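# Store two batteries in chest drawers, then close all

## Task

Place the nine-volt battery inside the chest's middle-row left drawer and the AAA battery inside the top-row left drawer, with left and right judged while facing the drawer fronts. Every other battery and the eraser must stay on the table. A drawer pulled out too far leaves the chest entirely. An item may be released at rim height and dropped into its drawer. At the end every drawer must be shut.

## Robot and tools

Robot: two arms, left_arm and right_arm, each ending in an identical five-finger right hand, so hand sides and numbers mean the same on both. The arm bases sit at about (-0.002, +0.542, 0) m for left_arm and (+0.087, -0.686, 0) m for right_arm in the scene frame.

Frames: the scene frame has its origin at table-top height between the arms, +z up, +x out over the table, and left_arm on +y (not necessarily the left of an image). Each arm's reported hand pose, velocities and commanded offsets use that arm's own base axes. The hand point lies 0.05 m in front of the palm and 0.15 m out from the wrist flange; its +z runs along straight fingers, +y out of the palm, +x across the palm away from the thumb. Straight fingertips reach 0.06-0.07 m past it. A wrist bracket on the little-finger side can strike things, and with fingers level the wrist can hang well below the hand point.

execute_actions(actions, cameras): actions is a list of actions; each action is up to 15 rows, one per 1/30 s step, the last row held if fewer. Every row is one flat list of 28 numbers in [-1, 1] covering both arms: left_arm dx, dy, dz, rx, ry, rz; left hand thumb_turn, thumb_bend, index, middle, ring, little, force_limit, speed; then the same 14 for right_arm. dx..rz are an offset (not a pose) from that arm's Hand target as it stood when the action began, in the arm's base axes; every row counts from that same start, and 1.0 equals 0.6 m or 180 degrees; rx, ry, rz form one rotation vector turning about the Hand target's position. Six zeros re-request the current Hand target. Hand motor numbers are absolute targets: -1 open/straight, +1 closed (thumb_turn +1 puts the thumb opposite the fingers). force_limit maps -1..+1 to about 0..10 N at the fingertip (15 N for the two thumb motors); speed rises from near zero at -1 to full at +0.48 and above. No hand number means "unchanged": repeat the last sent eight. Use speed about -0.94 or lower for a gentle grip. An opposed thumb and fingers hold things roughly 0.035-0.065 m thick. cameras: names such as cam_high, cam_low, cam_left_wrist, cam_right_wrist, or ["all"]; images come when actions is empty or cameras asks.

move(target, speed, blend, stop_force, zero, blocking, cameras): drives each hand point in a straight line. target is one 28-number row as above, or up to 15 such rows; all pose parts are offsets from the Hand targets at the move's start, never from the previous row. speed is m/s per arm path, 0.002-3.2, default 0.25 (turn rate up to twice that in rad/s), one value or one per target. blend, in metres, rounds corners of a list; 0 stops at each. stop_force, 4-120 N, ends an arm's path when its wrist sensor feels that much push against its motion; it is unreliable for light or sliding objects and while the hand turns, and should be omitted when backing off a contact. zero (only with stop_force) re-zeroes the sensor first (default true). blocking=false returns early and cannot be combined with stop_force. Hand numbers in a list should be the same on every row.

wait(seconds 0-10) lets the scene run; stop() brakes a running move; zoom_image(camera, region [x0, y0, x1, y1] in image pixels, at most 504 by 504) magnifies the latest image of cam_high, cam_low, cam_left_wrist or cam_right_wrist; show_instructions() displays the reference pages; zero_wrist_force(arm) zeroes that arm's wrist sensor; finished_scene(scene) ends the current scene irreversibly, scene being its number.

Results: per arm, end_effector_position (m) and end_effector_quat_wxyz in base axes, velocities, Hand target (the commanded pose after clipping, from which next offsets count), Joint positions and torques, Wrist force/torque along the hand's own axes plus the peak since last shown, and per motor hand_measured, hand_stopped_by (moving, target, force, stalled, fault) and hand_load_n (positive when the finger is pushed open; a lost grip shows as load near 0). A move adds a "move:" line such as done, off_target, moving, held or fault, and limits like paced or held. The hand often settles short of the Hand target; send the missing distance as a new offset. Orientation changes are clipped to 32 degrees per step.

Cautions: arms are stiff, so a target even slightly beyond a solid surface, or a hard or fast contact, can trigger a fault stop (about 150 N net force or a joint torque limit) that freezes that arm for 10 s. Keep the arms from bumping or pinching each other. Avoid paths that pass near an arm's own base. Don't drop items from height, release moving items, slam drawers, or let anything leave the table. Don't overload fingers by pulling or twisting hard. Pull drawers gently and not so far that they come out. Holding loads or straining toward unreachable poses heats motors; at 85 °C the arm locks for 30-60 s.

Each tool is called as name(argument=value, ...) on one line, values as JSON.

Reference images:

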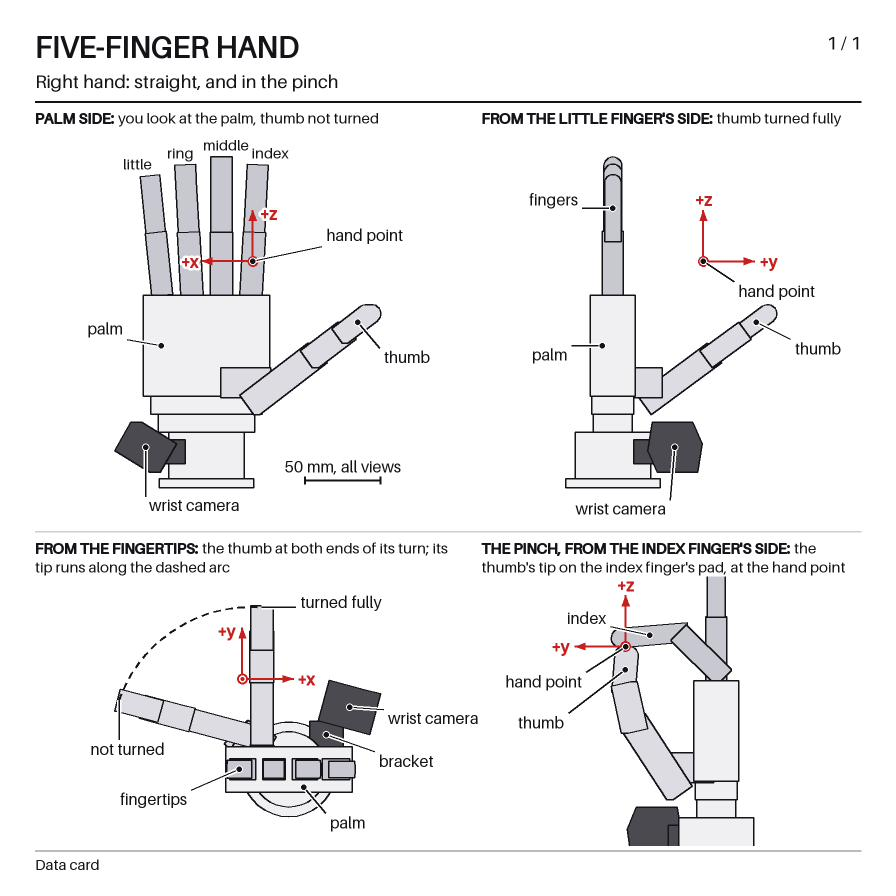

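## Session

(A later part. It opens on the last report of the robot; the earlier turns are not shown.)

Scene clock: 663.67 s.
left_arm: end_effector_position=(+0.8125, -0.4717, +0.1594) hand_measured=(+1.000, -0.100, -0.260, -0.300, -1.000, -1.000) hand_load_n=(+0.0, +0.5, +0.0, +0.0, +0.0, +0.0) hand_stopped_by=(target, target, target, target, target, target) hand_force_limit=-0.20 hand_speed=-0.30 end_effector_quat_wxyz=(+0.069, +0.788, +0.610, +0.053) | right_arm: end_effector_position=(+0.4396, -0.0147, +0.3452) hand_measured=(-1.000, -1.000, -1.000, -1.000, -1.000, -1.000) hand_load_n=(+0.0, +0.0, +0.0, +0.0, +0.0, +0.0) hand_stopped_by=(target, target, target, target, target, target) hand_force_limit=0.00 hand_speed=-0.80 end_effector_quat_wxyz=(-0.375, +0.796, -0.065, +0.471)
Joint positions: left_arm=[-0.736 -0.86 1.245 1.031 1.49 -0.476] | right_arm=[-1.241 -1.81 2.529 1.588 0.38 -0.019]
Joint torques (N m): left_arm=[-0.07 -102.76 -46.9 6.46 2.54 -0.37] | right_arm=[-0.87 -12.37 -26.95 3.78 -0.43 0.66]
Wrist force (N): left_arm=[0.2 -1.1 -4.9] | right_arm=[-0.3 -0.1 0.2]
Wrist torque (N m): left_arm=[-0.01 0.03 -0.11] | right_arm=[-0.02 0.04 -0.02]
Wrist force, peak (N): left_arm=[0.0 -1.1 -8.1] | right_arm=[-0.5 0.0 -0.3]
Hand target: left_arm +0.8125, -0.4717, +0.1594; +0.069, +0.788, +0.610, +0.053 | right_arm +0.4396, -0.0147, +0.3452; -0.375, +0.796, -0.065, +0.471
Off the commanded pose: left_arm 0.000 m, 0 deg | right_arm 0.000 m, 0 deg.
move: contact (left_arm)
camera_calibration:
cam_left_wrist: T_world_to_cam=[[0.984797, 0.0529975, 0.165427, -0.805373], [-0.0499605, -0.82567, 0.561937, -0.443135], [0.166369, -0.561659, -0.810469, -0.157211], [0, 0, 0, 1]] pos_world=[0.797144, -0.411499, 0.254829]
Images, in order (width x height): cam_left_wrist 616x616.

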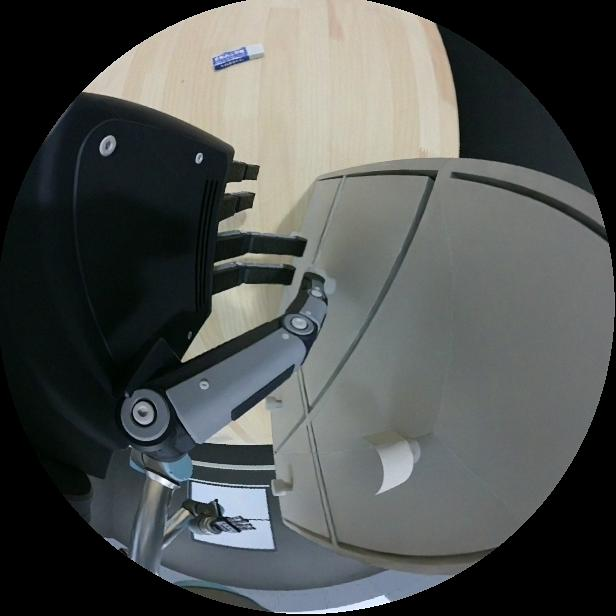

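move(target=[0,0,0,0,0,0,1,-0.1,0.4,0.4,-1,-1,-0.2,-0.9,0,0,0,0,0,0,-1,-1,-1,-1,-1,-1,0,-0.8], speed=0.02, cameras=["cam_left_wrist"])

zoom_image(camera="cam_left_wrist", region=[220, 200, 400, 380])

Scene clock: 672.63 s.
left_arm: end_effector_position=(+0.8125, -0.4717, +0.1594) hand_measured=(+1.000, -0.100, +0.016, +0.006, -1.000, -1.000) hand_load_n=(+0.0, +2.0, +5.5, +4.5, +0.0, +0.0) hand_stopped_by=(target, target, force, force, target, target) hand_force_limit=-0.20 hand_speed=-0.90 end_effector_quat_wxyz=(+0.069, +0.788, +0.610, +0.053) | right_arm: end_effector_position=(+0.4396, -0.0147, +0.3452) hand_measured=(-1.000, -1.000, -1.000, -1.000, -1.000, -1.000) hand_load_n=(+0.0, +0.0, +0.0, +0.0, +0.0, +0.0) hand_stopped_by=(target, target, target, target, target, target) hand_force_limit=0.00 hand_speed=-0.80 end_effector_quat_wxyz=(-0.375, +0.796, -0.065, +0.471)
Joint positions: left_arm=[-0.736 -0.86 1.245 1.031 1.49 -0.476] | right_arm=[-1.241 -1.81 2.529 1.588 0.38 -0.019]
Joint torques (N m): left_arm=[-0.21 -102.58 -47.01 5.59 1.06 1.73] | right_arm=[-0.12 -11.18 -26.59 3.69 -0.59 0.51]
Wrist force (N): left_arm=[-0.2 -4.8 1.2] | right_arm=[0.0 0.0 0.0]
Wrist torque (N m): left_arm=[0.06 -0.04 -0.13] | right_arm=[-0.01 0.00 0.00]
Wrist force, peak (N): left_arm=[0.0 -1.1 -5.4] | right_arm=[-0.6 0.1 0.1]
Hand target: left_arm +0.8125, -0.4717, +0.1594; +0.069, +0.788, +0.610, +0.053 | right_arm +0.4396, -0.0147, +0.3452; -0.375, +0.796, -0.065, +0.471
Off the commanded pose: left_arm 0.000 m, 0 deg | right_arm 0.000 m, 0 deg.
move: done
camera_calibration:
cam_left_wrist: T_world_to_cam=[[0.984797, 0.0529975, 0.165427, -0.805373], [-0.0499605, -0.82567, 0.561937, -0.443135], [0.166369, -0.561659, -0.810469, -0.157211], [0, 0, 0, 1]] pos_world=[0.797144, -0.411499, 0.254829]
Images, in order (width x height): cam_left_wrist 616x616.

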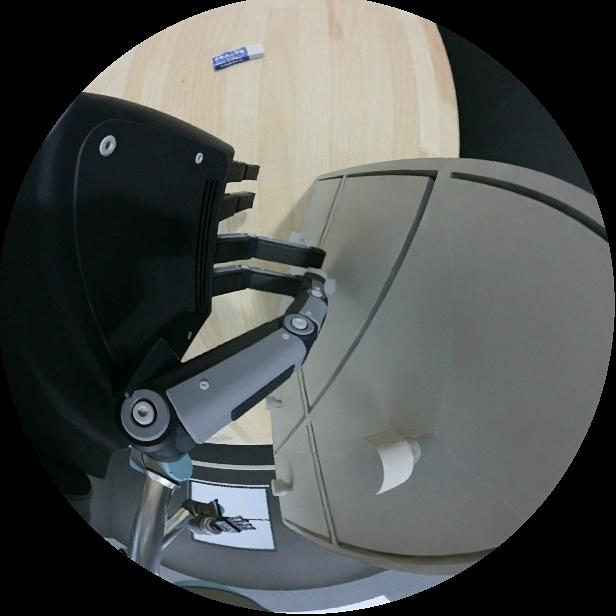

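Scaled by 2.800 from the camera's 616x616 image, which has a finer 880x880 frame.

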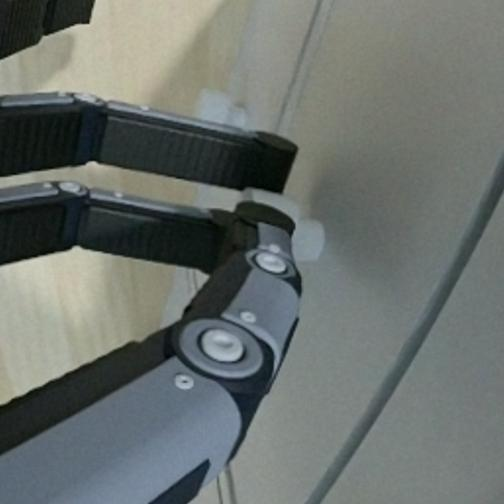

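move(target=[-0.0323,0.0084,0,0,0,0,1,-0.1,0.4,0.4,-1,-1,-0.2,-0.9,0,0,0,0,0,0,-1,-1,-1,-1,-1,-1,0,-0.8], speed=0.03, cameras=["cam_left_wrist"])

zoom_image(camera="cam_left_wrist", region=[220, 200, 400, 380])

Scene clock: 680.67 s.
left_arm: end_effector_position=(+0.7930, -0.4667, +0.1594) hand_measured=(+1.000, -0.100, +0.016, +0.006, -1.000, -1.000) hand_load_n=(+0.0, +3.0, +4.5, +3.5, +0.0, +0.0) hand_stopped_by=(target, target, force, force, target, target) hand_force_limit=-0.20 hand_speed=-0.90 end_effector_quat_wxyz=(+0.069, +0.788, +0.610, +0.053) | right_arm: end_effector_position=(+0.4396, -0.0147, +0.3452) hand_measured=(-1.000, -1.000, -1.000, -1.000, -1.000, -1.000) hand_load_n=(+0.0, +0.0, +0.0, +0.0, +0.0, -0.5) hand_stopped_by=(target, target, target, target, target, target) hand_force_limit=0.00 hand_speed=-0.80 end_effector_quat_wxyz=(-0.375, +0.796, -0.065, +0.471)
Joint positions: left_arm=[-0.748 -0.891 1.3 1.008 1.489 -0.488] | right_arm=[-1.241 -1.81 2.529 1.588 0.38 -0.019]
Joint torques (N m): left_arm=[5.52 -78.13 -50.5 6.15 -2.48 1.15] | right_arm=[-0.81 -11.29 -26.99 3.99 -0.56 0.9]
Wrist force (N): left_arm=[0.1 -0.9 0.8] | right_arm=[-0.2 0.0 0.1]
Wrist torque (N m): left_arm=[-0.02 -0.02 0.23] | right_arm=[0.00 0.03 -0.01]
Wrist force, peak (N): left_arm=[-0.2 -5.2 1.1] | right_arm=[-0.5 -0.1 0.2]
Hand target: left_arm +0.7931, -0.4667, +0.1594; +0.069, +0.788, +0.610, +0.053 | right_arm +0.4396, -0.0147, +0.3452; -0.375, +0.796, -0.065, +0.471
Off the commanded pose: left_arm 0.000 m, 0 deg | right_arm 0.000 m, 0 deg.
move: done
camera_calibration:
cam_left_wrist: T_world_to_cam=[[0.984775, 0.0529917, 0.165561, -0.78647], [-0.0500632, -0.825598, 0.562033, -0.439952], [0.16647, -0.561764, -0.810375, -0.151223], [0, 0, 0, 1]] pos_world=[0.777644, -0.406499, 0.254929]
Images, in order (width x height): cam_left_wrist 616x616.

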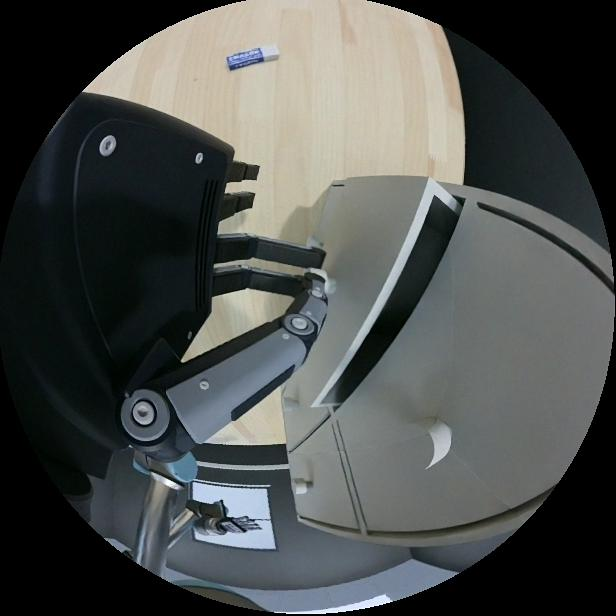

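Scaled by 2.800 from the camera's 616x616 image, which has a finer 880x880 frame.

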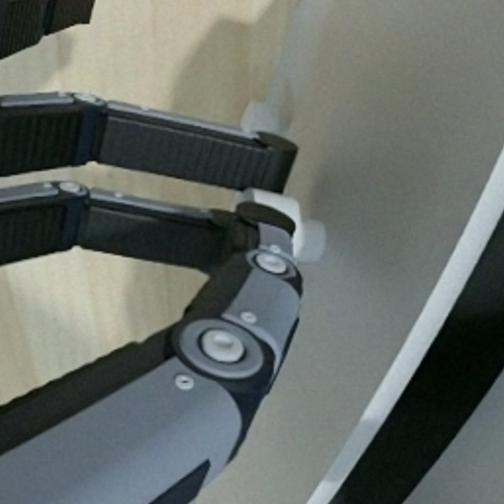

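move(target=[-0.1129,0.0293,0,0,0,0,1,-0.1,0.4,0.4,-1,-1,-0.2,-0.9,0,0,0,0,0,0,-1,-1,-1,-1,-1,-1,0,-0.8], speed=0.05, cameras=["cam_left_wrist","cam_high"])

Scene clock: 689.60 s.
left_arm: end_effector_position=(+0.7253, -0.4492, +0.1594) hand_measured=(+1.000, -0.100, +0.016, +0.006, -1.000, -1.000) hand_load_n=(+0.0, +3.0, +4.5, +4.0, +0.0, +0.0) hand_stopped_by=(target, target, force, force, target, target) hand_force_limit=-0.20 hand_speed=-0.90 end_effector_quat_wxyz=(+0.069, +0.788, +0.610, +0.053) | right_arm: end_effector_position=(+0.4396, -0.0147, +0.3452) hand_measured=(-1.000, -1.000, -1.000, -1.000, -1.000, -1.000) hand_load_n=(+0.0, +0.0, +0.0, +0.0, +0.0, -0.5) hand_stopped_by=(target, target, target, target, target, target) hand_force_limit=0.00 hand_speed=-0.80 end_effector_quat_wxyz=(-0.375, +0.796, -0.065, +0.471)
Joint positions: left_arm=[-0.794 -0.994 1.475 0.939 1.482 -0.533] | right_arm=[-1.241 -1.81 2.529 1.588 0.38 -0.019]
Joint torques (N m): left_arm=[14.27 -65.34 -47.42 6.88 -1.87 2.68] | right_arm=[-0.03 -13.1 -27.97 3.39 -1.18 1]
Wrist force (N): left_arm=[-0.2 -1.1 1.2] | right_arm=[0.1 -0.2 0.1]
Wrist torque (N m): left_arm=[-0.08 0.00 0.19] | right_arm=[-0.03 -0.01 0.00]
Wrist force, peak (N): left_arm=[0.1 -1.3 1.3] | right_arm=[0.0 0.6 -0.2]
Hand target: left_arm +0.7254, -0.4491, +0.1594; +0.069, +0.788, +0.610, +0.053 | right_arm +0.4396, -0.0147, +0.3452; -0.375, +0.796, -0.065, +0.471
Off the commanded pose: left_arm 0.000 m, 0 deg | right_arm 0.000 m, 0 deg.
move: done
camera_calibration:
cam_left_wrist: T_world_to_cam=[[0.984775, 0.0529958, 0.165559, -0.720731], [-0.0500584, -0.825598, 0.562034, -0.428814], [0.16647, -0.561764, -0.810376, -0.130066], [0, 0, 0, 1]] pos_world=[0.709944, -0.388899, 0.254929]
Images, in order (width x height): cam_high 896x504, cam_left_wrist 616x616.

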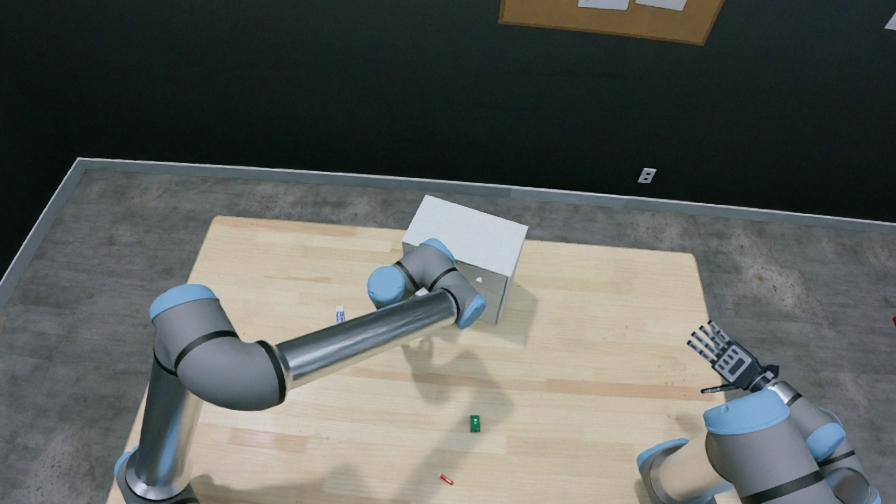

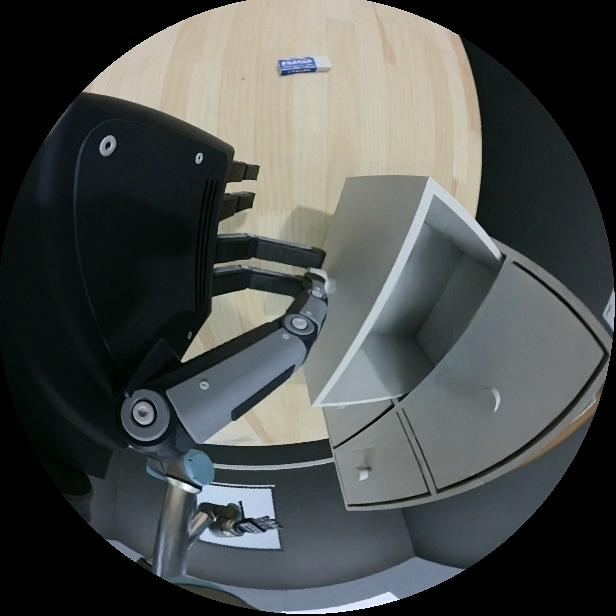

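move(target=[[0,0,0,0,0,0,1,-0.1,-0.3,-0.3,-1,-1,-0.2,-0.3,0,0,0,0,0,0,-1,-1,-1,-1,-1,-1,0,-0.8],[0,0,0.03,0,0,0,1,-0.1,-0.3,-0.3,-1,-1,-0.2,-0.3,0,0,0,0,0,0,-1,-1,-1,-1,-1,-1,0,-0.8],[-0.129,0.0335,0.108,0,0,0,1,-0.1,-0.3,-0.3,-1,-1,-0.2,-0.3,0,0,0,0,0,0,-1,-1,-1,-1,-1,-1,0,-0.8],[-0.4493,-0.3525,-0.0157,-0.2741,0.3151,0.5410,1,-0.9,-0.12,-0.12,-1,-1,-0.2,0,0,0,0,0,0,0,-1,-1,-1,-1,-1,-1,0,-0.8]], speed=[0.05,0.05,0.15,0.4], blend=[0,0,0.02,0], cameras=["cam_left_wrist","cam_high"])

Scene clock: 737.43 s.
left_arm: end_effector_position=(+0.4558, -0.6606, +0.1499) hand_measured=(+1.000, -0.900, -0.120, -0.120, -1.000, -1.000) hand_load_n=(+0.0, +0.0, +0.0, +0.0, +0.0, +0.0) hand_stopped_by=(target, target, target, target, target, target) hand_force_limit=-0.20 hand_speed=0.00 end_effector_quat_wxyz=(+0.027, -0.051, +0.886, -0.461) | right_arm: end_effector_position=(+0.4396, -0.0147, +0.3452) hand_measured=(-1.000, -1.000, -1.000, -1.000, -1.000, -1.000) hand_load_n=(+0.0, +0.0, +0.0, +0.0, +0.0, +0.0) hand_stopped_by=(target, target, target, target, target, target) hand_force_limit=0.00 hand_speed=-0.80 end_effector_quat_wxyz=(-0.375, +0.796, -0.065, +0.471)
Joint positions: left_arm=[-1.153 -1.246 1.823 0.056 1.817 -2.965] | right_arm=[-1.241 -1.81 2.529 1.588 0.38 -0.019]
Joint torques (N m): left_arm=[13.79 -47.25 -47.98 -1.13 -1.82 -2.82] | right_arm=[-0.35 -12.72 -27.93 3.72 -0.62 0.93]
Wrist force (N): left_arm=[0.9 0.5 -0.6] | right_arm=[0.0 0.0 -0.3]
Wrist torque (N m): left_arm=[0.01 -0.10 -0.01] | right_arm=[0.03 0.02 0.00]
Wrist force, peak (N): left_arm=[-0.1 -1.3 1.2] | right_arm=[-0.5 0.4 0.2]
Hand target: left_arm +0.4558, -0.6606, +0.1499; +0.027, -0.051, +0.886, -0.461 | right_arm +0.4396, -0.0147, +0.3452; -0.375, +0.796, -0.065, +0.471
Off the commanded pose: left_arm 0.000 m, 0 deg | right_arm 0.000 m, 0 deg.
move: done
camera_calibration:
cam_left_wrist: T_world_to_cam=[[-0.359341, 0.509775, -0.781667, 0.613827], [0.740378, 0.665623, 0.0937349, 0.0834714], [0.56808, -0.545046, -0.616612, -0.412766], [0, 0, 0, 1]] pos_world=[0.393257, -0.593451, 0.217468]
Images, in order (width x height): cam_high 896x504, cam_left_wrist 616x616.

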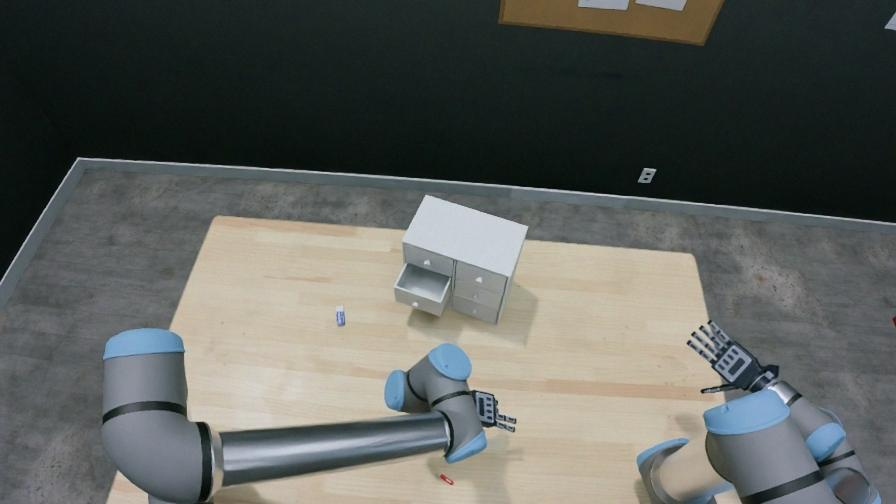

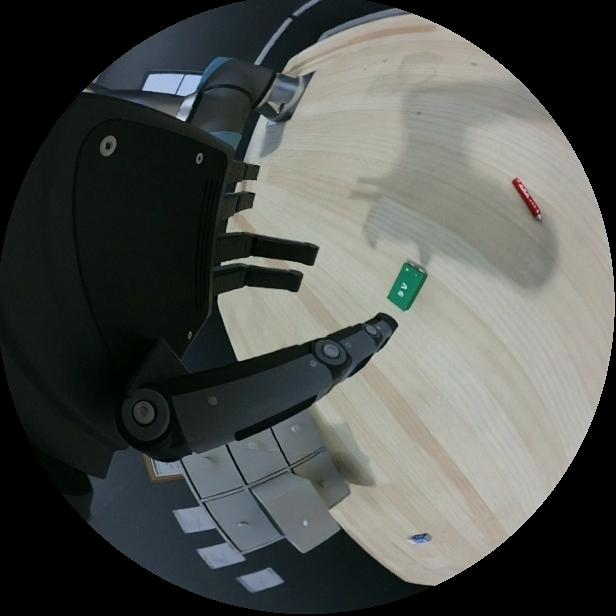

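zoom_image(camera="cam_left_wrist", region=[260, 200, 460, 400])

Scaled by 2.520 from the camera's 616x616 image, which has a finer 880x880 frame.

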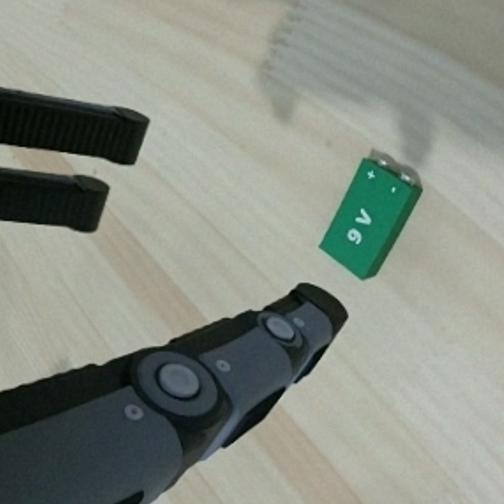

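move(target=[-0.002,-0.002,-0.183,0,0,0,1,-0.9,-0.12,-0.12,-1,-1,-0.2,0,0,0,0,0,0,0,-1,-1,-1,-1,-1,-1,0,-0.8], speed=0.12)

move(target=[0,0,-0.04,0,0,0,1,-0.9,-0.12,-0.12,-1,-1,-0.2,0,0,0,0,0,0,0,-1,-1,-1,-1,-1,-1,0,-0.8], speed=0.015, stop_force=4, cameras=["cam_left_wrist"])

Scene clock: 772.37 s.
left_arm: end_effector_position=(+0.4545, -0.6617, +0.0401) hand_measured=(+1.000, -0.900, -0.120, -0.120, -1.000, -1.000) hand_load_n=(+0.0, +0.0, +0.0, +0.0, +0.0, +0.0) hand_stopped_by=(target, target, target, target, target, target) hand_force_limit=-0.20 hand_speed=0.00 end_effector_quat_wxyz=(+0.027, -0.051, +0.886, -0.461) | right_arm: end_effector_position=(+0.4396, -0.0147, +0.3452) hand_measured=(-1.000, -1.000, -1.000, -1.000, -1.000, -1.000) hand_load_n=(+0.0, +0.0, +0.0, +0.0, +0.0, +0.0) hand_stopped_by=(target, target, target, target, target, target) hand_force_limit=0.00 hand_speed=-0.80 end_effector_quat_wxyz=(-0.375, +0.796, -0.065, +0.471)
Joint positions: left_arm=[-1.156 -1.129 1.893 -0.13 1.815 -2.966] | right_arm=[-1.241 -1.81 2.529 1.588 0.38 -0.019]
Joint torques (N m): left_arm=[-9.86 -71.09 -42.71 3.14 -1.84 -2.32] | right_arm=[-0.92 -11.54 -27.06 3.46 -0.76 0.89]
Wrist force (N): left_arm=[0.6 0.6 -0.4] | right_arm=[0.0 0.1 0.0]
Wrist torque (N m): left_arm=[0.03 -0.05 0.20] | right_arm=[0.03 0.01 0.00]
Wrist force, peak (N): left_arm=[0.9 1.7 0.9] | right_arm=[-0.6 0.1 -0.1]
Hand target: left_arm +0.4546, -0.6618, +0.0401; +0.027, -0.051, +0.886, -0.461 | right_arm +0.4396, -0.0147, +0.3452; -0.375, +0.796, -0.065, +0.471
Off the commanded pose: left_arm 0.000 m, 0 deg | right_arm 0.000 m, 0 deg.
move: done

Scene clock: 774.67 s.
left_arm: end_effector_position=(+0.4546, -0.6618, +0.0244) hand_measured=(+1.000, -0.900, -0.120, -0.120, -1.000, -1.000) hand_load_n=(+0.0, +0.0, +0.0, -0.5, -0.5, +0.0) hand_stopped_by=(target, target, target, target, target, target) hand_force_limit=-0.20 hand_speed=0.00 end_effector_quat_wxyz=(+0.027, -0.051, +0.886, -0.461) | right_arm: end_effector_position=(+0.4396, -0.0147, +0.3452) hand_measured=(-1.000, -1.000, -1.000, -1.000, -1.000, -1.000) hand_load_n=(+0.0, +0.0, +0.0, +0.0, +0.0, +0.0) hand_stopped_by=(target, target, target, target, target, target) hand_force_limit=0.00 hand_speed=-0.80 end_effector_quat_wxyz=(-0.375, +0.796, -0.065, +0.471)
Joint positions: left_arm=[-1.156 -1.11 1.9 -0.156 1.815 -2.966] | right_arm=[-1.241 -1.81 2.529 1.588 0.38 -0.019]
Joint torques (N m): left_arm=[0.96 -78.66 -38.95 4.2 0.93 -1.01] | right_arm=[2.18 -13.14 -27.46 3.61 -0.56 0.91]
Wrist force (N): left_arm=[1.5 -3.3 -3.2] | right_arm=[0.0 0.1 0.0]
Wrist torque (N m): left_arm=[0.15 -0.04 0.14] | right_arm=[0.02 0.00 0.01]
Wrist force, peak (N): left_arm=[2.5 -14.0 -11.6] | right_arm=[-0.4 -0.3 0.0]
Hand target: left_arm +0.4546, -0.6618, +0.0244; +0.027, -0.051, +0.886, -0.461 (not the last commanded pose) | right_arm +0.4396, -0.0147, +0.3452; -0.375, +0.796, -0.065, +0.471
Off the commanded pose: left_arm 0.008 m, 0 deg | right_arm 0.000 m, 0 deg.
move: contact (left_arm)
camera_calibration:
cam_left_wrist: T_world_to_cam=[[-0.35937, 0.509802, -0.781636, 0.515897], [0.74034, 0.66566, 0.0937755, 0.0970293], [0.568111, -0.544976, -0.616645, -0.490034], [0, 0, 0, 1]] pos_world=[0.391957, -0.594651, 0.0919679]
Images, in order (width x height): cam_left_wrist 616x616.

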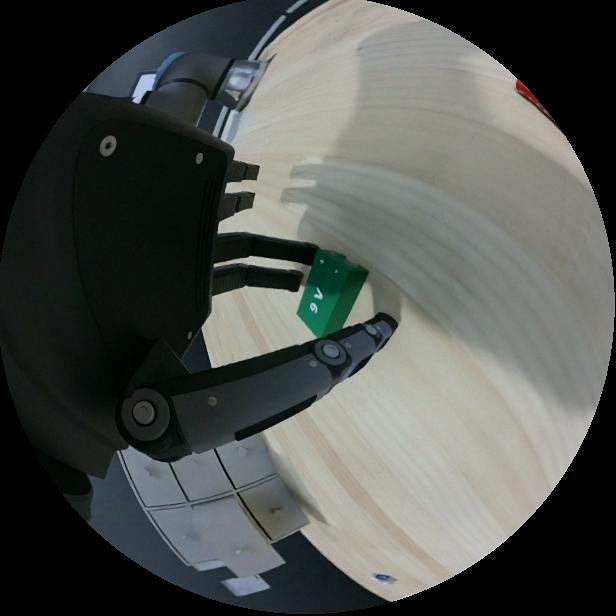

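zoom_image(camera="cam_left_wrist", region=[220, 200, 440, 420])

Scaled by 2.291 from the camera's 616x616 image, which has a finer 880x880 frame.

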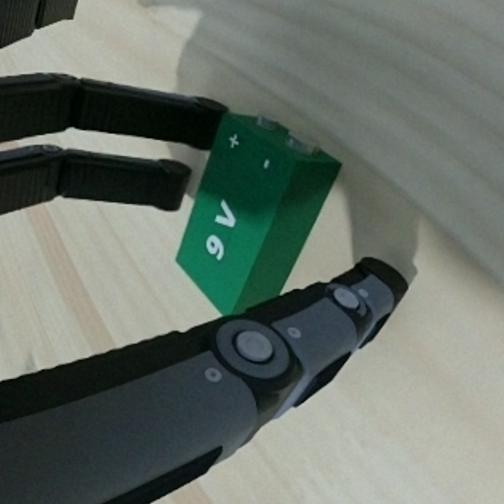

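move(target=[[0,0,0.0027,0,0,0,1,-0.7,0.04,0.04,-1,-1,-0.4,-0.7,0,0,0,0,0,0,-1,-1,-1,-1,-1,-1,0,-0.8],[0,0,-0.0032,0,0,0,1,-0.6,0.2,0.2,-1,-1,-0.4,-0.92,0,0,0,0,0,0,-1,-1,-1,-1,-1,-1,0,-0.8]], speed=0.02, cameras=["cam_left_wrist"])

zoom_image(camera="cam_left_wrist", region=[220, 200, 440, 420])

Scene clock: 809.20 s.
left_arm: end_effector_position=(+0.4546, -0.6618, +0.0225) hand_measured=(+1.000, -0.642, +0.180, +0.158, -1.000, -1.000) hand_load_n=(-1.5, +6.0, +2.5, +3.0, -0.5, +0.0) hand_stopped_by=(target, force, force, force, target, target) hand_force_limit=-0.40 hand_speed=-0.92 end_effector_quat_wxyz=(+0.027, -0.051, +0.886, -0.461) | right_arm: end_effector_position=(+0.4396, -0.0147, +0.3452) hand_measured=(-1.000, -1.000, -1.000, -1.000, -1.000, -1.000) hand_load_n=(+0.0, +0.0, +0.0, +0.0, +0.0, +0.0) hand_stopped_by=(target, target, target, target, target, target) hand_force_limit=0.00 hand_speed=-0.80 end_effector_quat_wxyz=(-0.375, +0.796, -0.065, +0.471)
Joint positions: left_arm=[-1.156 -1.108 1.901 -0.16 1.815 -2.966] | right_arm=[-1.241 -1.81 2.529 1.588 0.38 -0.019]
Joint torques (N m): left_arm=[-3.17 -81.78 -26.44 3.01 0.82 -0.76] | right_arm=[-0.57 -12.92 -26.51 3.36 -0.82 0.91]
Wrist force (N): left_arm=[1.1 0.1 -1.3] | right_arm=[-0.1 -0.1 -0.3]
Wrist torque (N m): left_arm=[0.02 -0.12 0.22] | right_arm=[0.00 0.02 -0.01]
Wrist force, peak (N): left_arm=[1.9 -3.3 -3.3] | right_arm=[-0.1 0.4 0.5]
Hand target: left_arm +0.4546, -0.6618, +0.0225; +0.027, -0.051, +0.886, -0.461 | right_arm +0.4396, -0.0147, +0.3452; -0.375, +0.796, -0.065, +0.471
Off the commanded pose: left_arm 0.000 m, 0 deg | right_arm 0.000 m, 0 deg.
move: done
camera_calibration:
cam_left_wrist: T_world_to_cam=[[-0.359415, 0.509845, -0.781588, 0.514451], [0.740345, 0.665655, 0.0937697, 0.0972029], [0.568076, -0.544942, -0.616707, -0.491166], [0, 0, 0, 1]] pos_world=[0.391957, -0.594651, 0.0900678]
Images, in order (width x height): cam_left_wrist 616x616.

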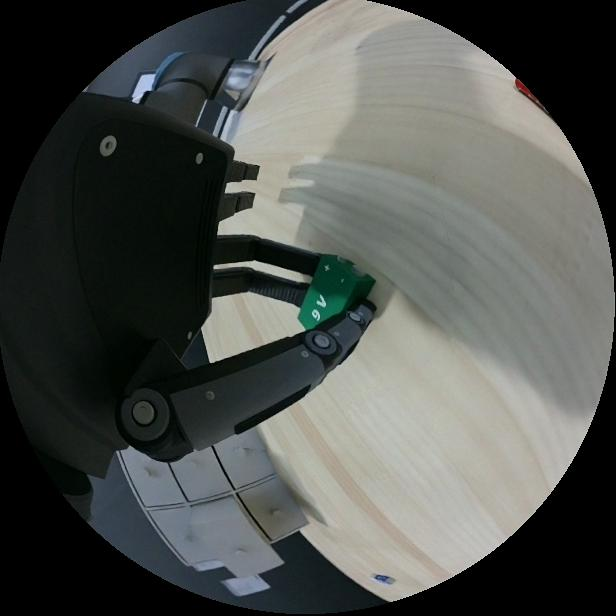

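Scaled by 2.291 from the camera's 616x616 image, which has a finer 880x880 frame.

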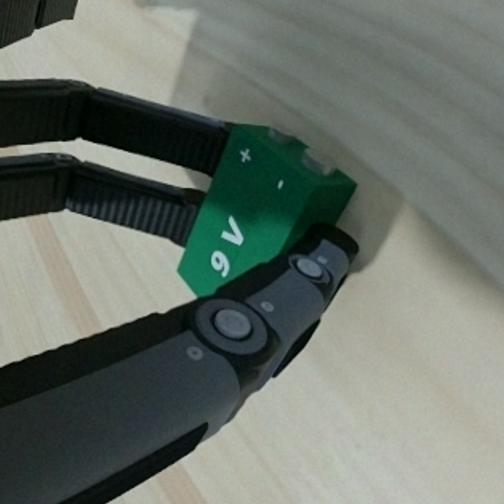

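move(target=[0,0,0.08,0,0,0,1,-0.6,0.2,0.2,-1,-1,-0.4,-0.92,0,0,0,0,0,0,-1,-1,-1,-1,-1,-1,0,-0.8], speed=0.05, cameras=["cam_left_wrist"])

zoom_image(camera="cam_left_wrist", region=[220, 200, 440, 420])

Scene clock: 819.73 s.
left_arm: end_effector_position=(+0.4546, -0.6619, +0.0708) hand_measured=(+1.000, -0.642, +0.180, +0.158, -1.000, -1.000) hand_load_n=(-1.5, +6.0, +2.5, +3.0, +0.0, +0.0) hand_stopped_by=(target, force, force, force, target, target) hand_force_limit=-0.40 hand_speed=-0.92 end_effector_quat_wxyz=(+0.027, -0.051, +0.886, -0.461) end_effector_velocity=(+0.000, -0.002, -0.002) end_effector_angular_velocity=(-0.003, -0.001, -0.001) | right_arm: end_effector_position=(+0.4396, -0.0147, +0.3452) hand_measured=(-1.000, -1.000, -1.000, -1.000, -1.000, -1.000) hand_load_n=(+0.0, +0.0, +0.0, +0.0, +0.0, +0.0) hand_stopped_by=(target, target, target, target, target, target) hand_force_limit=0.00 hand_speed=-0.80 end_effector_quat_wxyz=(-0.375, +0.796, -0.065, +0.471)
Joint positions: left_arm=[-1.156 -1.164 1.877 -0.079 1.815 -2.966] | right_arm=[-1.241 -1.81 2.529 1.588 0.38 -0.019]
Joint velocities: left_arm=[-0.001 0.003 -0.001 -0.006 0 0] | right_arm=[within noise]
Joint torques (N m): left_arm=[-6.81 -49.79 -23.72 -1.55 0.84 -1.67] | right_arm=[0.53 -13.54 -28 3.41 -0.3 0.71]
Wrist force (N): left_arm=[1.0 0.9 -0.2] | right_arm=[-0.2 0.1 -0.1]
Wrist torque (N m): left_arm=[0.04 -0.10 0.23] | right_arm=[0.02 0.04 -0.01]
Wrist force, peak (N): left_arm=[1.3 0.4 -1.4] | right_arm=[-0.5 0.0 -0.4]
Hand target: left_arm +0.4546, -0.6618, +0.0705; +0.027, -0.051, +0.886, -0.461 | right_arm +0.4396, -0.0147, +0.3452; -0.375, +0.796, -0.065, +0.471
Off the commanded pose: left_arm 0.000 m, 0 deg | right_arm 0.000 m, 0 deg.
move: done
camera_calibration:
cam_left_wrist: T_world_to_cam=[[-0.359343, 0.509599, -0.781781, 0.55214], [0.740322, 0.665698, 0.0936435, 0.092718], [0.56815, -0.54512, -0.616482, -0.461656], [0, 0, 0, 1]] pos_world=[0.392057, -0.59475, 0.138368]
Images, in order (width x height): cam_left_wrist 616x616.

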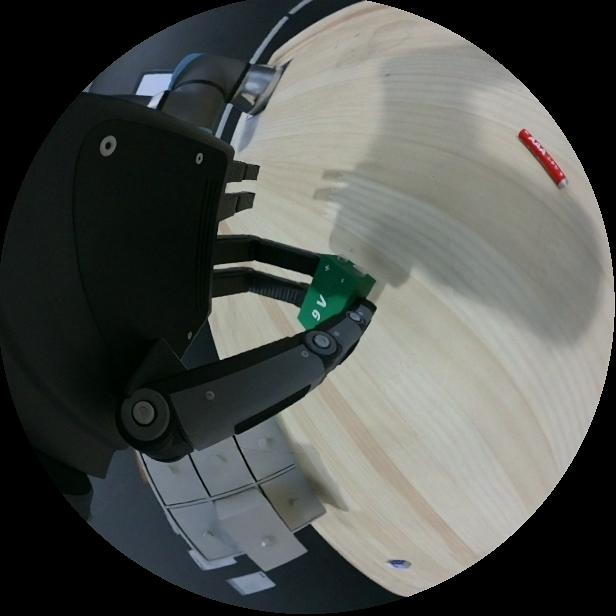

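Scaled by 2.291 from the camera's 616x616 image, which has a finer 880x880 frame.

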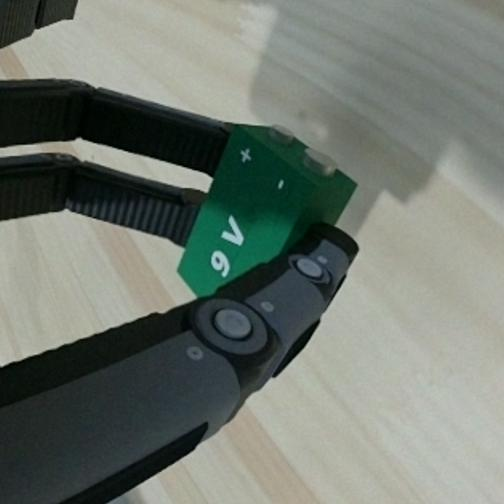

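zoom_image(camera="cam_left_wrist", region=[130, 400, 350, 610])

Scaled by 2.291 from the camera's 616x616 image, which has a finer 880x880 frame.

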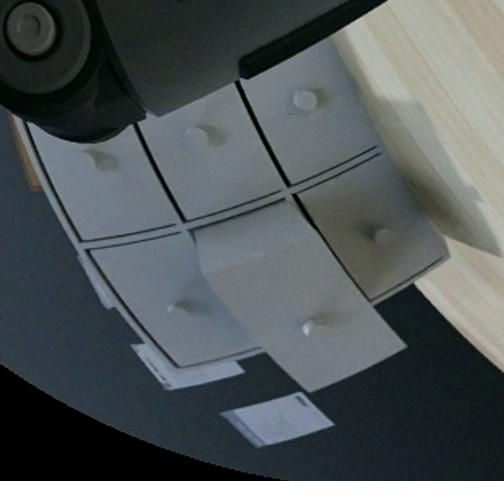

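move(target=[[0,0,0.349,0,0,0,1,-0.6,0.2,0.2,1,1,-0.4,-0.3,0,0,0,0,0,0,-1,-1,-1,-1,-1,-1,0,-0.8],[0.524,0.3357,0.3825,0,0,-0.1178,1,-0.6,0.2,0.2,1,1,-0.4,-0.3,0,0,0,0,0,0,-1,-1,-1,-1,-1,-1,0,-0.8]], speed=[0.2,0.25], blend=[0.05,0], cameras=["cam_left_wrist","cam_high"])

zoom_image(camera="cam_left_wrist", region=[220, 200, 520, 500])

Scene clock: 934.70 s.
left_arm: end_effector_position=(+0.7689, -0.4604, +0.3000) hand_measured=(+1.000, -0.642, +0.180, +0.158, +1.000, +1.000) hand_load_n=(-1.5, +6.5, +2.5, +3.5, +0.0, +0.0) hand_stopped_by=(target, force, force, force, target, target) hand_force_limit=-0.40 hand_speed=-0.30 end_effector_quat_wxyz=(-0.059, +0.113, +0.880, -0.458) | right_arm: end_effector_position=(+0.4396, -0.0147, +0.3452) hand_measured=(-1.000, -1.000, -1.000, -1.000, -1.000, -1.000) hand_load_n=(+0.0, +0.0, +0.0, +0.0, +0.0, +0.0) hand_stopped_by=(target, target, target, target, target, target) hand_force_limit=0.00 hand_speed=-0.80 end_effector_quat_wxyz=(-0.375, +0.796, -0.065, +0.471)
Joint positions: left_arm=[-0.547 -0.93 1.147 0.963 2.472 -2.054] | right_arm=[-1.241 -1.81 2.529 1.588 0.38 -0.019]
Joint torques (N m): left_arm=[4.9 -81.36 -49.77 6.49 0.4 1.97] | right_arm=[-3.15 -14.73 -26.7 3.42 -0.58 1.39]
Wrist force (N): left_arm=[0.8 0.7 0.0] | right_arm=[-0.1 -0.1 0.1]
Wrist torque (N m): left_arm=[-0.03 -0.04 0.15] | right_arm=[-0.01 0.01 0.00]
Wrist force, peak (N): left_arm=[1.2 3.1 1.5] | right_arm=[-0.6 -0.1 -0.3]
Hand target: left_arm +0.7690, -0.4604, +0.3000; -0.059, +0.113, +0.880, -0.458 | right_arm +0.4396, -0.0147, +0.3452; -0.375, +0.796, -0.065, +0.471
Off the commanded pose: left_arm 0.000 m, 0 deg | right_arm 0.000 m, 0 deg.
move: done
camera_calibration:
cam_left_wrist: T_world_to_cam=[[-0.150759, 0.605251, -0.781629, 0.62517], [0.930967, 0.352879, 0.0936876, -0.586194], [0.332525, -0.713546, -0.616668, -0.285409], [0, 0, 0, 1]] pos_world=[0.734882, -0.375181, 0.367568]
Images, in order (width x height): cam_high 896x504, cam_left_wrist 616x616.

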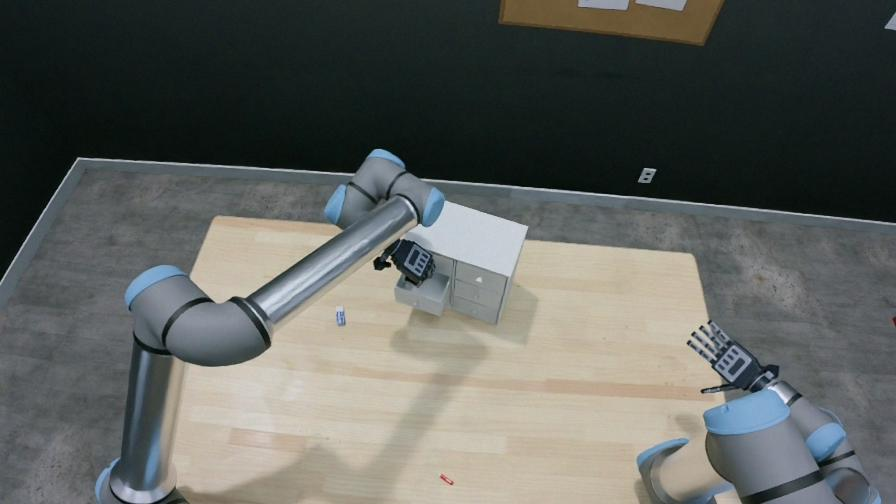

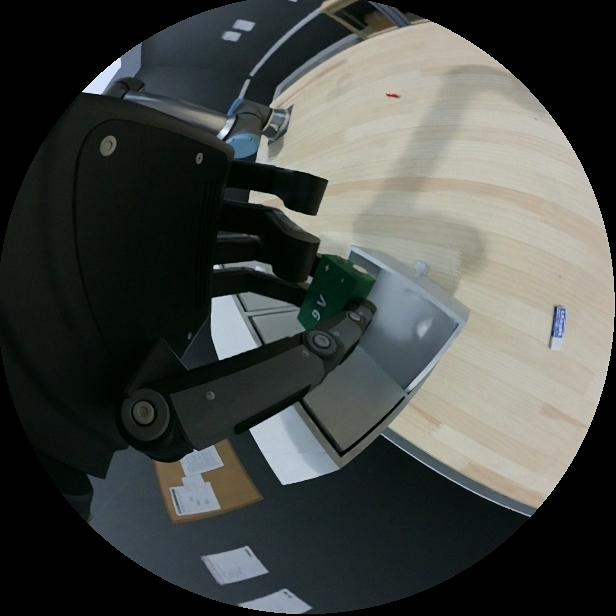

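Scaled by 1.680 from the camera's 616x616 image, which has a finer 880x880 frame.

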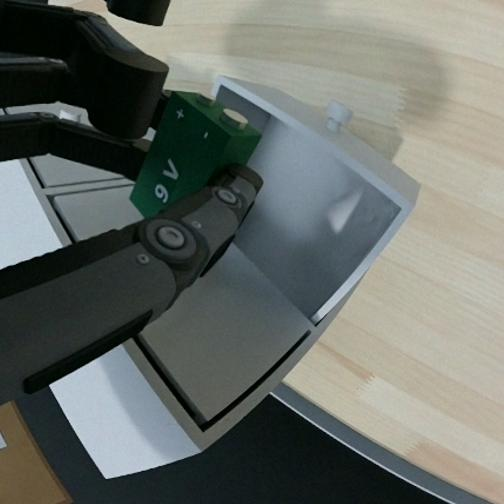

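move(target=[0.0323,-0.0085,-0.12,0,0,0,1,-0.6,0.2,0.2,1,1,-0.4,-0.3,0,0,0,0,0,0,-1,-1,-1,-1,-1,-1,0,-0.8], speed=0.1, cameras=["cam_left_wrist","cam_high"])

zoom_image(camera="cam_left_wrist", region=[220, 200, 520, 500])

Scene clock: 957.67 s.
left_arm: end_effector_position=(+0.7884, -0.4654, +0.2277) hand_measured=(+1.000, -0.642, +0.180, +0.158, +1.000, +1.000) hand_load_n=(-1.5, +6.5, +2.5, +3.5, +0.0, +0.0) hand_stopped_by=(target, force, force, force, target, target) hand_force_limit=-0.40 hand_speed=-0.30 end_effector_quat_wxyz=(-0.059, +0.113, +0.880, -0.458) end_effector_velocity=(+0.000, +0.003, +0.005) end_effector_angular_velocity=(+0.002, +0.000, +0.002) | right_arm: end_effector_position=(+0.4396, -0.0147, +0.3452) hand_measured=(-1.000, -1.000, -1.000, -1.000, -1.000, -1.000) hand_load_n=(+0.0, +0.0, +0.0, +0.0, +0.0, -0.5) hand_stopped_by=(target, target, target, target, target, target) hand_force_limit=0.00 hand_speed=-0.80 end_effector_quat_wxyz=(-0.375, +0.796, -0.065, +0.471)
Joint positions: left_arm=[-0.54 -0.86 1.162 0.887 2.475 -2.043] | right_arm=[-1.241 -1.81 2.529 1.588 0.38 -0.019]
Joint velocities: left_arm=[0.002 -0.005 0 0.007 -0.001 0.001] | right_arm=[within noise]
Joint torques (N m): left_arm=[0.36 -104.28 -50.09 6.57 3.7 -0.81] | right_arm=[0.51 -15.93 -26.77 3.61 -0.42 1.42]
Wrist force (N): left_arm=[0.7 1.0 -0.3] | right_arm=[-0.1 0.1 0.0]
Wrist torque (N m): left_arm=[0.02 -0.03 -0.13] | right_arm=[0.01 0.02 -0.01]
Wrist force, peak (N): left_arm=[0.8 2.1 0.9] | right_arm=[-0.5 0.4 0.1]
Hand target: left_arm +0.7884, -0.4655, +0.2280; -0.059, +0.113, +0.880, -0.458 | right_arm +0.4396, -0.0147, +0.3452; -0.375, +0.796, -0.065, +0.471
Off the commanded pose: left_arm 0.000 m, 0 deg | right_arm 0.000 m, 0 deg.
move: done
camera_calibration:
cam_left_wrist: T_world_to_cam=[[-0.150763, 0.605262, -0.781619, 0.574614], [0.930998, 0.352812, 0.0936308, -0.595749], [0.332436, -0.71357, -0.616688, -0.339949], [0, 0, 0, 1]] pos_world=[0.754282, -0.380181, 0.295268]
Images, in order (width x height): cam_high 896x504, cam_left_wrist 616x616.

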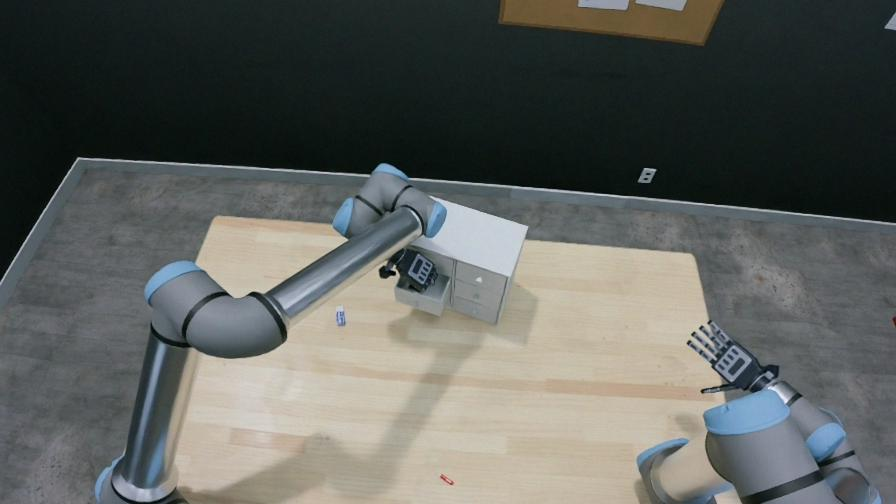

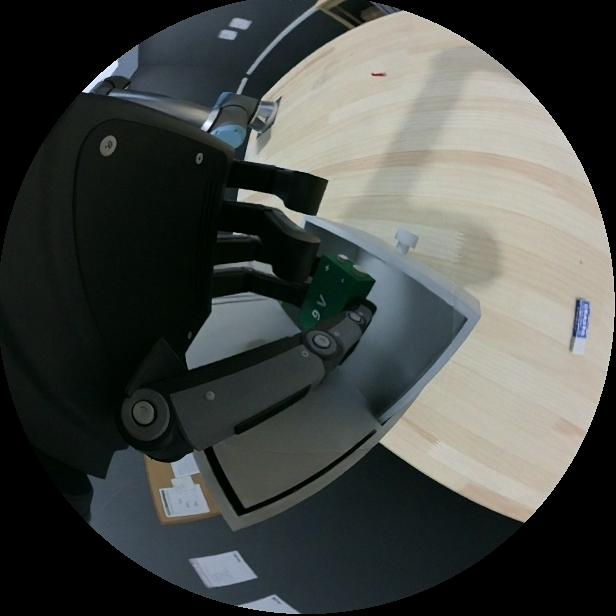

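Scaled by 1.680 from the camera's 616x616 image, which has a finer 880x880 frame.

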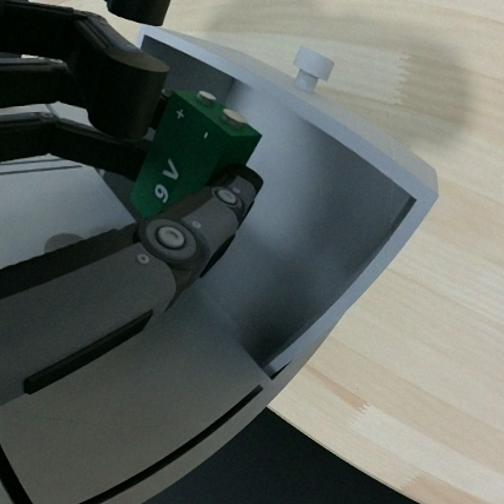

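move(target=[[0.0194,-0.005,-0.005,0,0,0,1,-0.6,0.2,0.2,1,1,-0.4,-0.3,0,0,0,0,0,0,-1,-1,-1,-1,-1,-1,0,-0.8],[0.0194,-0.005,-0.005,0,0,0,1,-0.85,-0.1,-0.1,1,1,-0.4,0,0,0,0,0,0,0,-1,-1,-1,-1,-1,-1,0,-0.8]], speed=0.04, cameras=["cam_left_wrist"])

zoom_image(camera="cam_left_wrist", region=[220, 200, 520, 500])

Scene clock: 993.70 s.
left_arm: end_effector_position=(+0.8000, -0.4685, +0.2250) hand_measured=(+1.000, -0.850, -0.100, -0.100, +1.000, +1.000) hand_load_n=(+0.0, +0.0, +0.0, +0.0, +0.0, +0.0) hand_stopped_by=(target, target, target, target, target, target) hand_force_limit=-0.40 hand_speed=0.00 end_effector_quat_wxyz=(-0.059, +0.113, +0.880, -0.458) | right_arm: end_effector_position=(+0.4396, -0.0147, +0.3452) hand_measured=(-1.000, -1.000, -1.000, -1.000, -1.000, -1.000) hand_load_n=(+0.0, +0.0, +0.0, +0.0, +0.0, +0.0) hand_stopped_by=(target, target, target, target, target, target) hand_force_limit=0.00 hand_speed=-0.80 end_effector_quat_wxyz=(-0.375, +0.796, -0.065, +0.471)
Joint positions: left_arm=[-0.536 -0.837 1.128 0.903 2.476 -2.037] | right_arm=[-1.241 -1.81 2.529 1.588 0.38 -0.019]
Joint torques (N m): left_arm=[-5.17 -108.32 -29.13 0.91 2.61 -1.56] | right_arm=[-1.38 -13.54 -26.79 3.6 -0.8 1.02]
Wrist force (N): left_arm=[0.7 0.8 -0.2] | right_arm=[-0.3 -0.1 0.1]
Wrist torque (N m): left_arm=[0.01 -0.03 -0.12] | right_arm=[-0.02 0.05 -0.02]
Wrist force, peak (N): left_arm=[1.7 1.1 0.0] | right_arm=[-0.4 0.3 -0.2]
Hand target: left_arm +0.8000, -0.4685, +0.2250; -0.059, +0.113, +0.880, -0.458 | right_arm +0.4396, -0.0147, +0.3452; -0.375, +0.796, -0.065, +0.471
Off the commanded pose: left_arm 0.000 m, 0 deg | right_arm 0.000 m, 0 deg.
move: done
camera_calibration:
cam_left_wrist: T_world_to_cam=[[-0.150733, 0.605195, -0.781677, 0.576112], [0.930964, 0.352886, 0.0936933, -0.605259], [0.332546, -0.71359, -0.616606, -0.347831], [0, 0, 0, 1]] pos_world=[0.765982, -0.383281, 0.292568]
Images, in order (width x height): cam_left_wrist 616x616.

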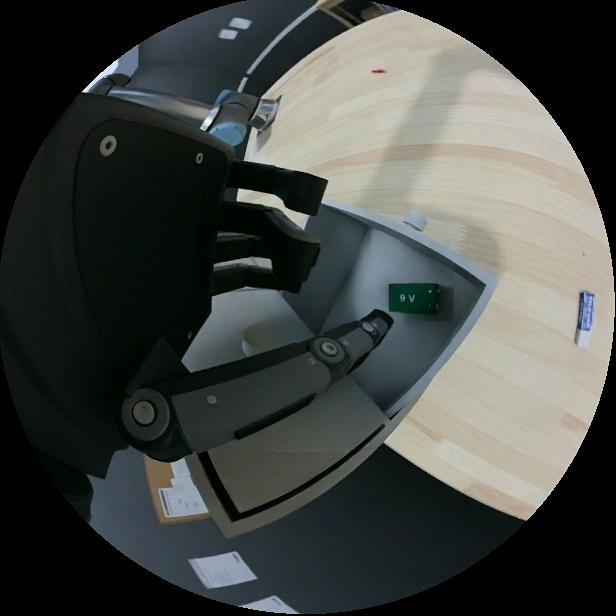

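Scaled by 1.680 from the camera's 616x616 image, which has a finer 880x880 frame.

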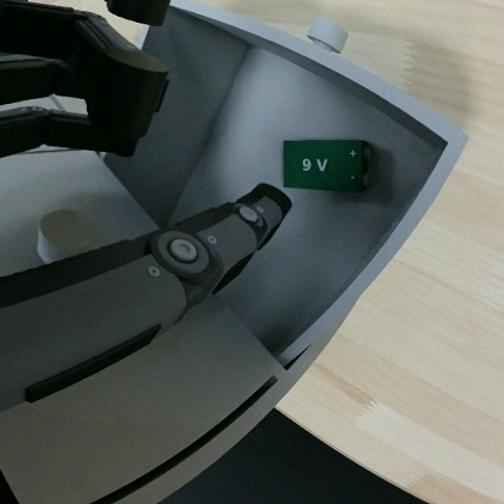

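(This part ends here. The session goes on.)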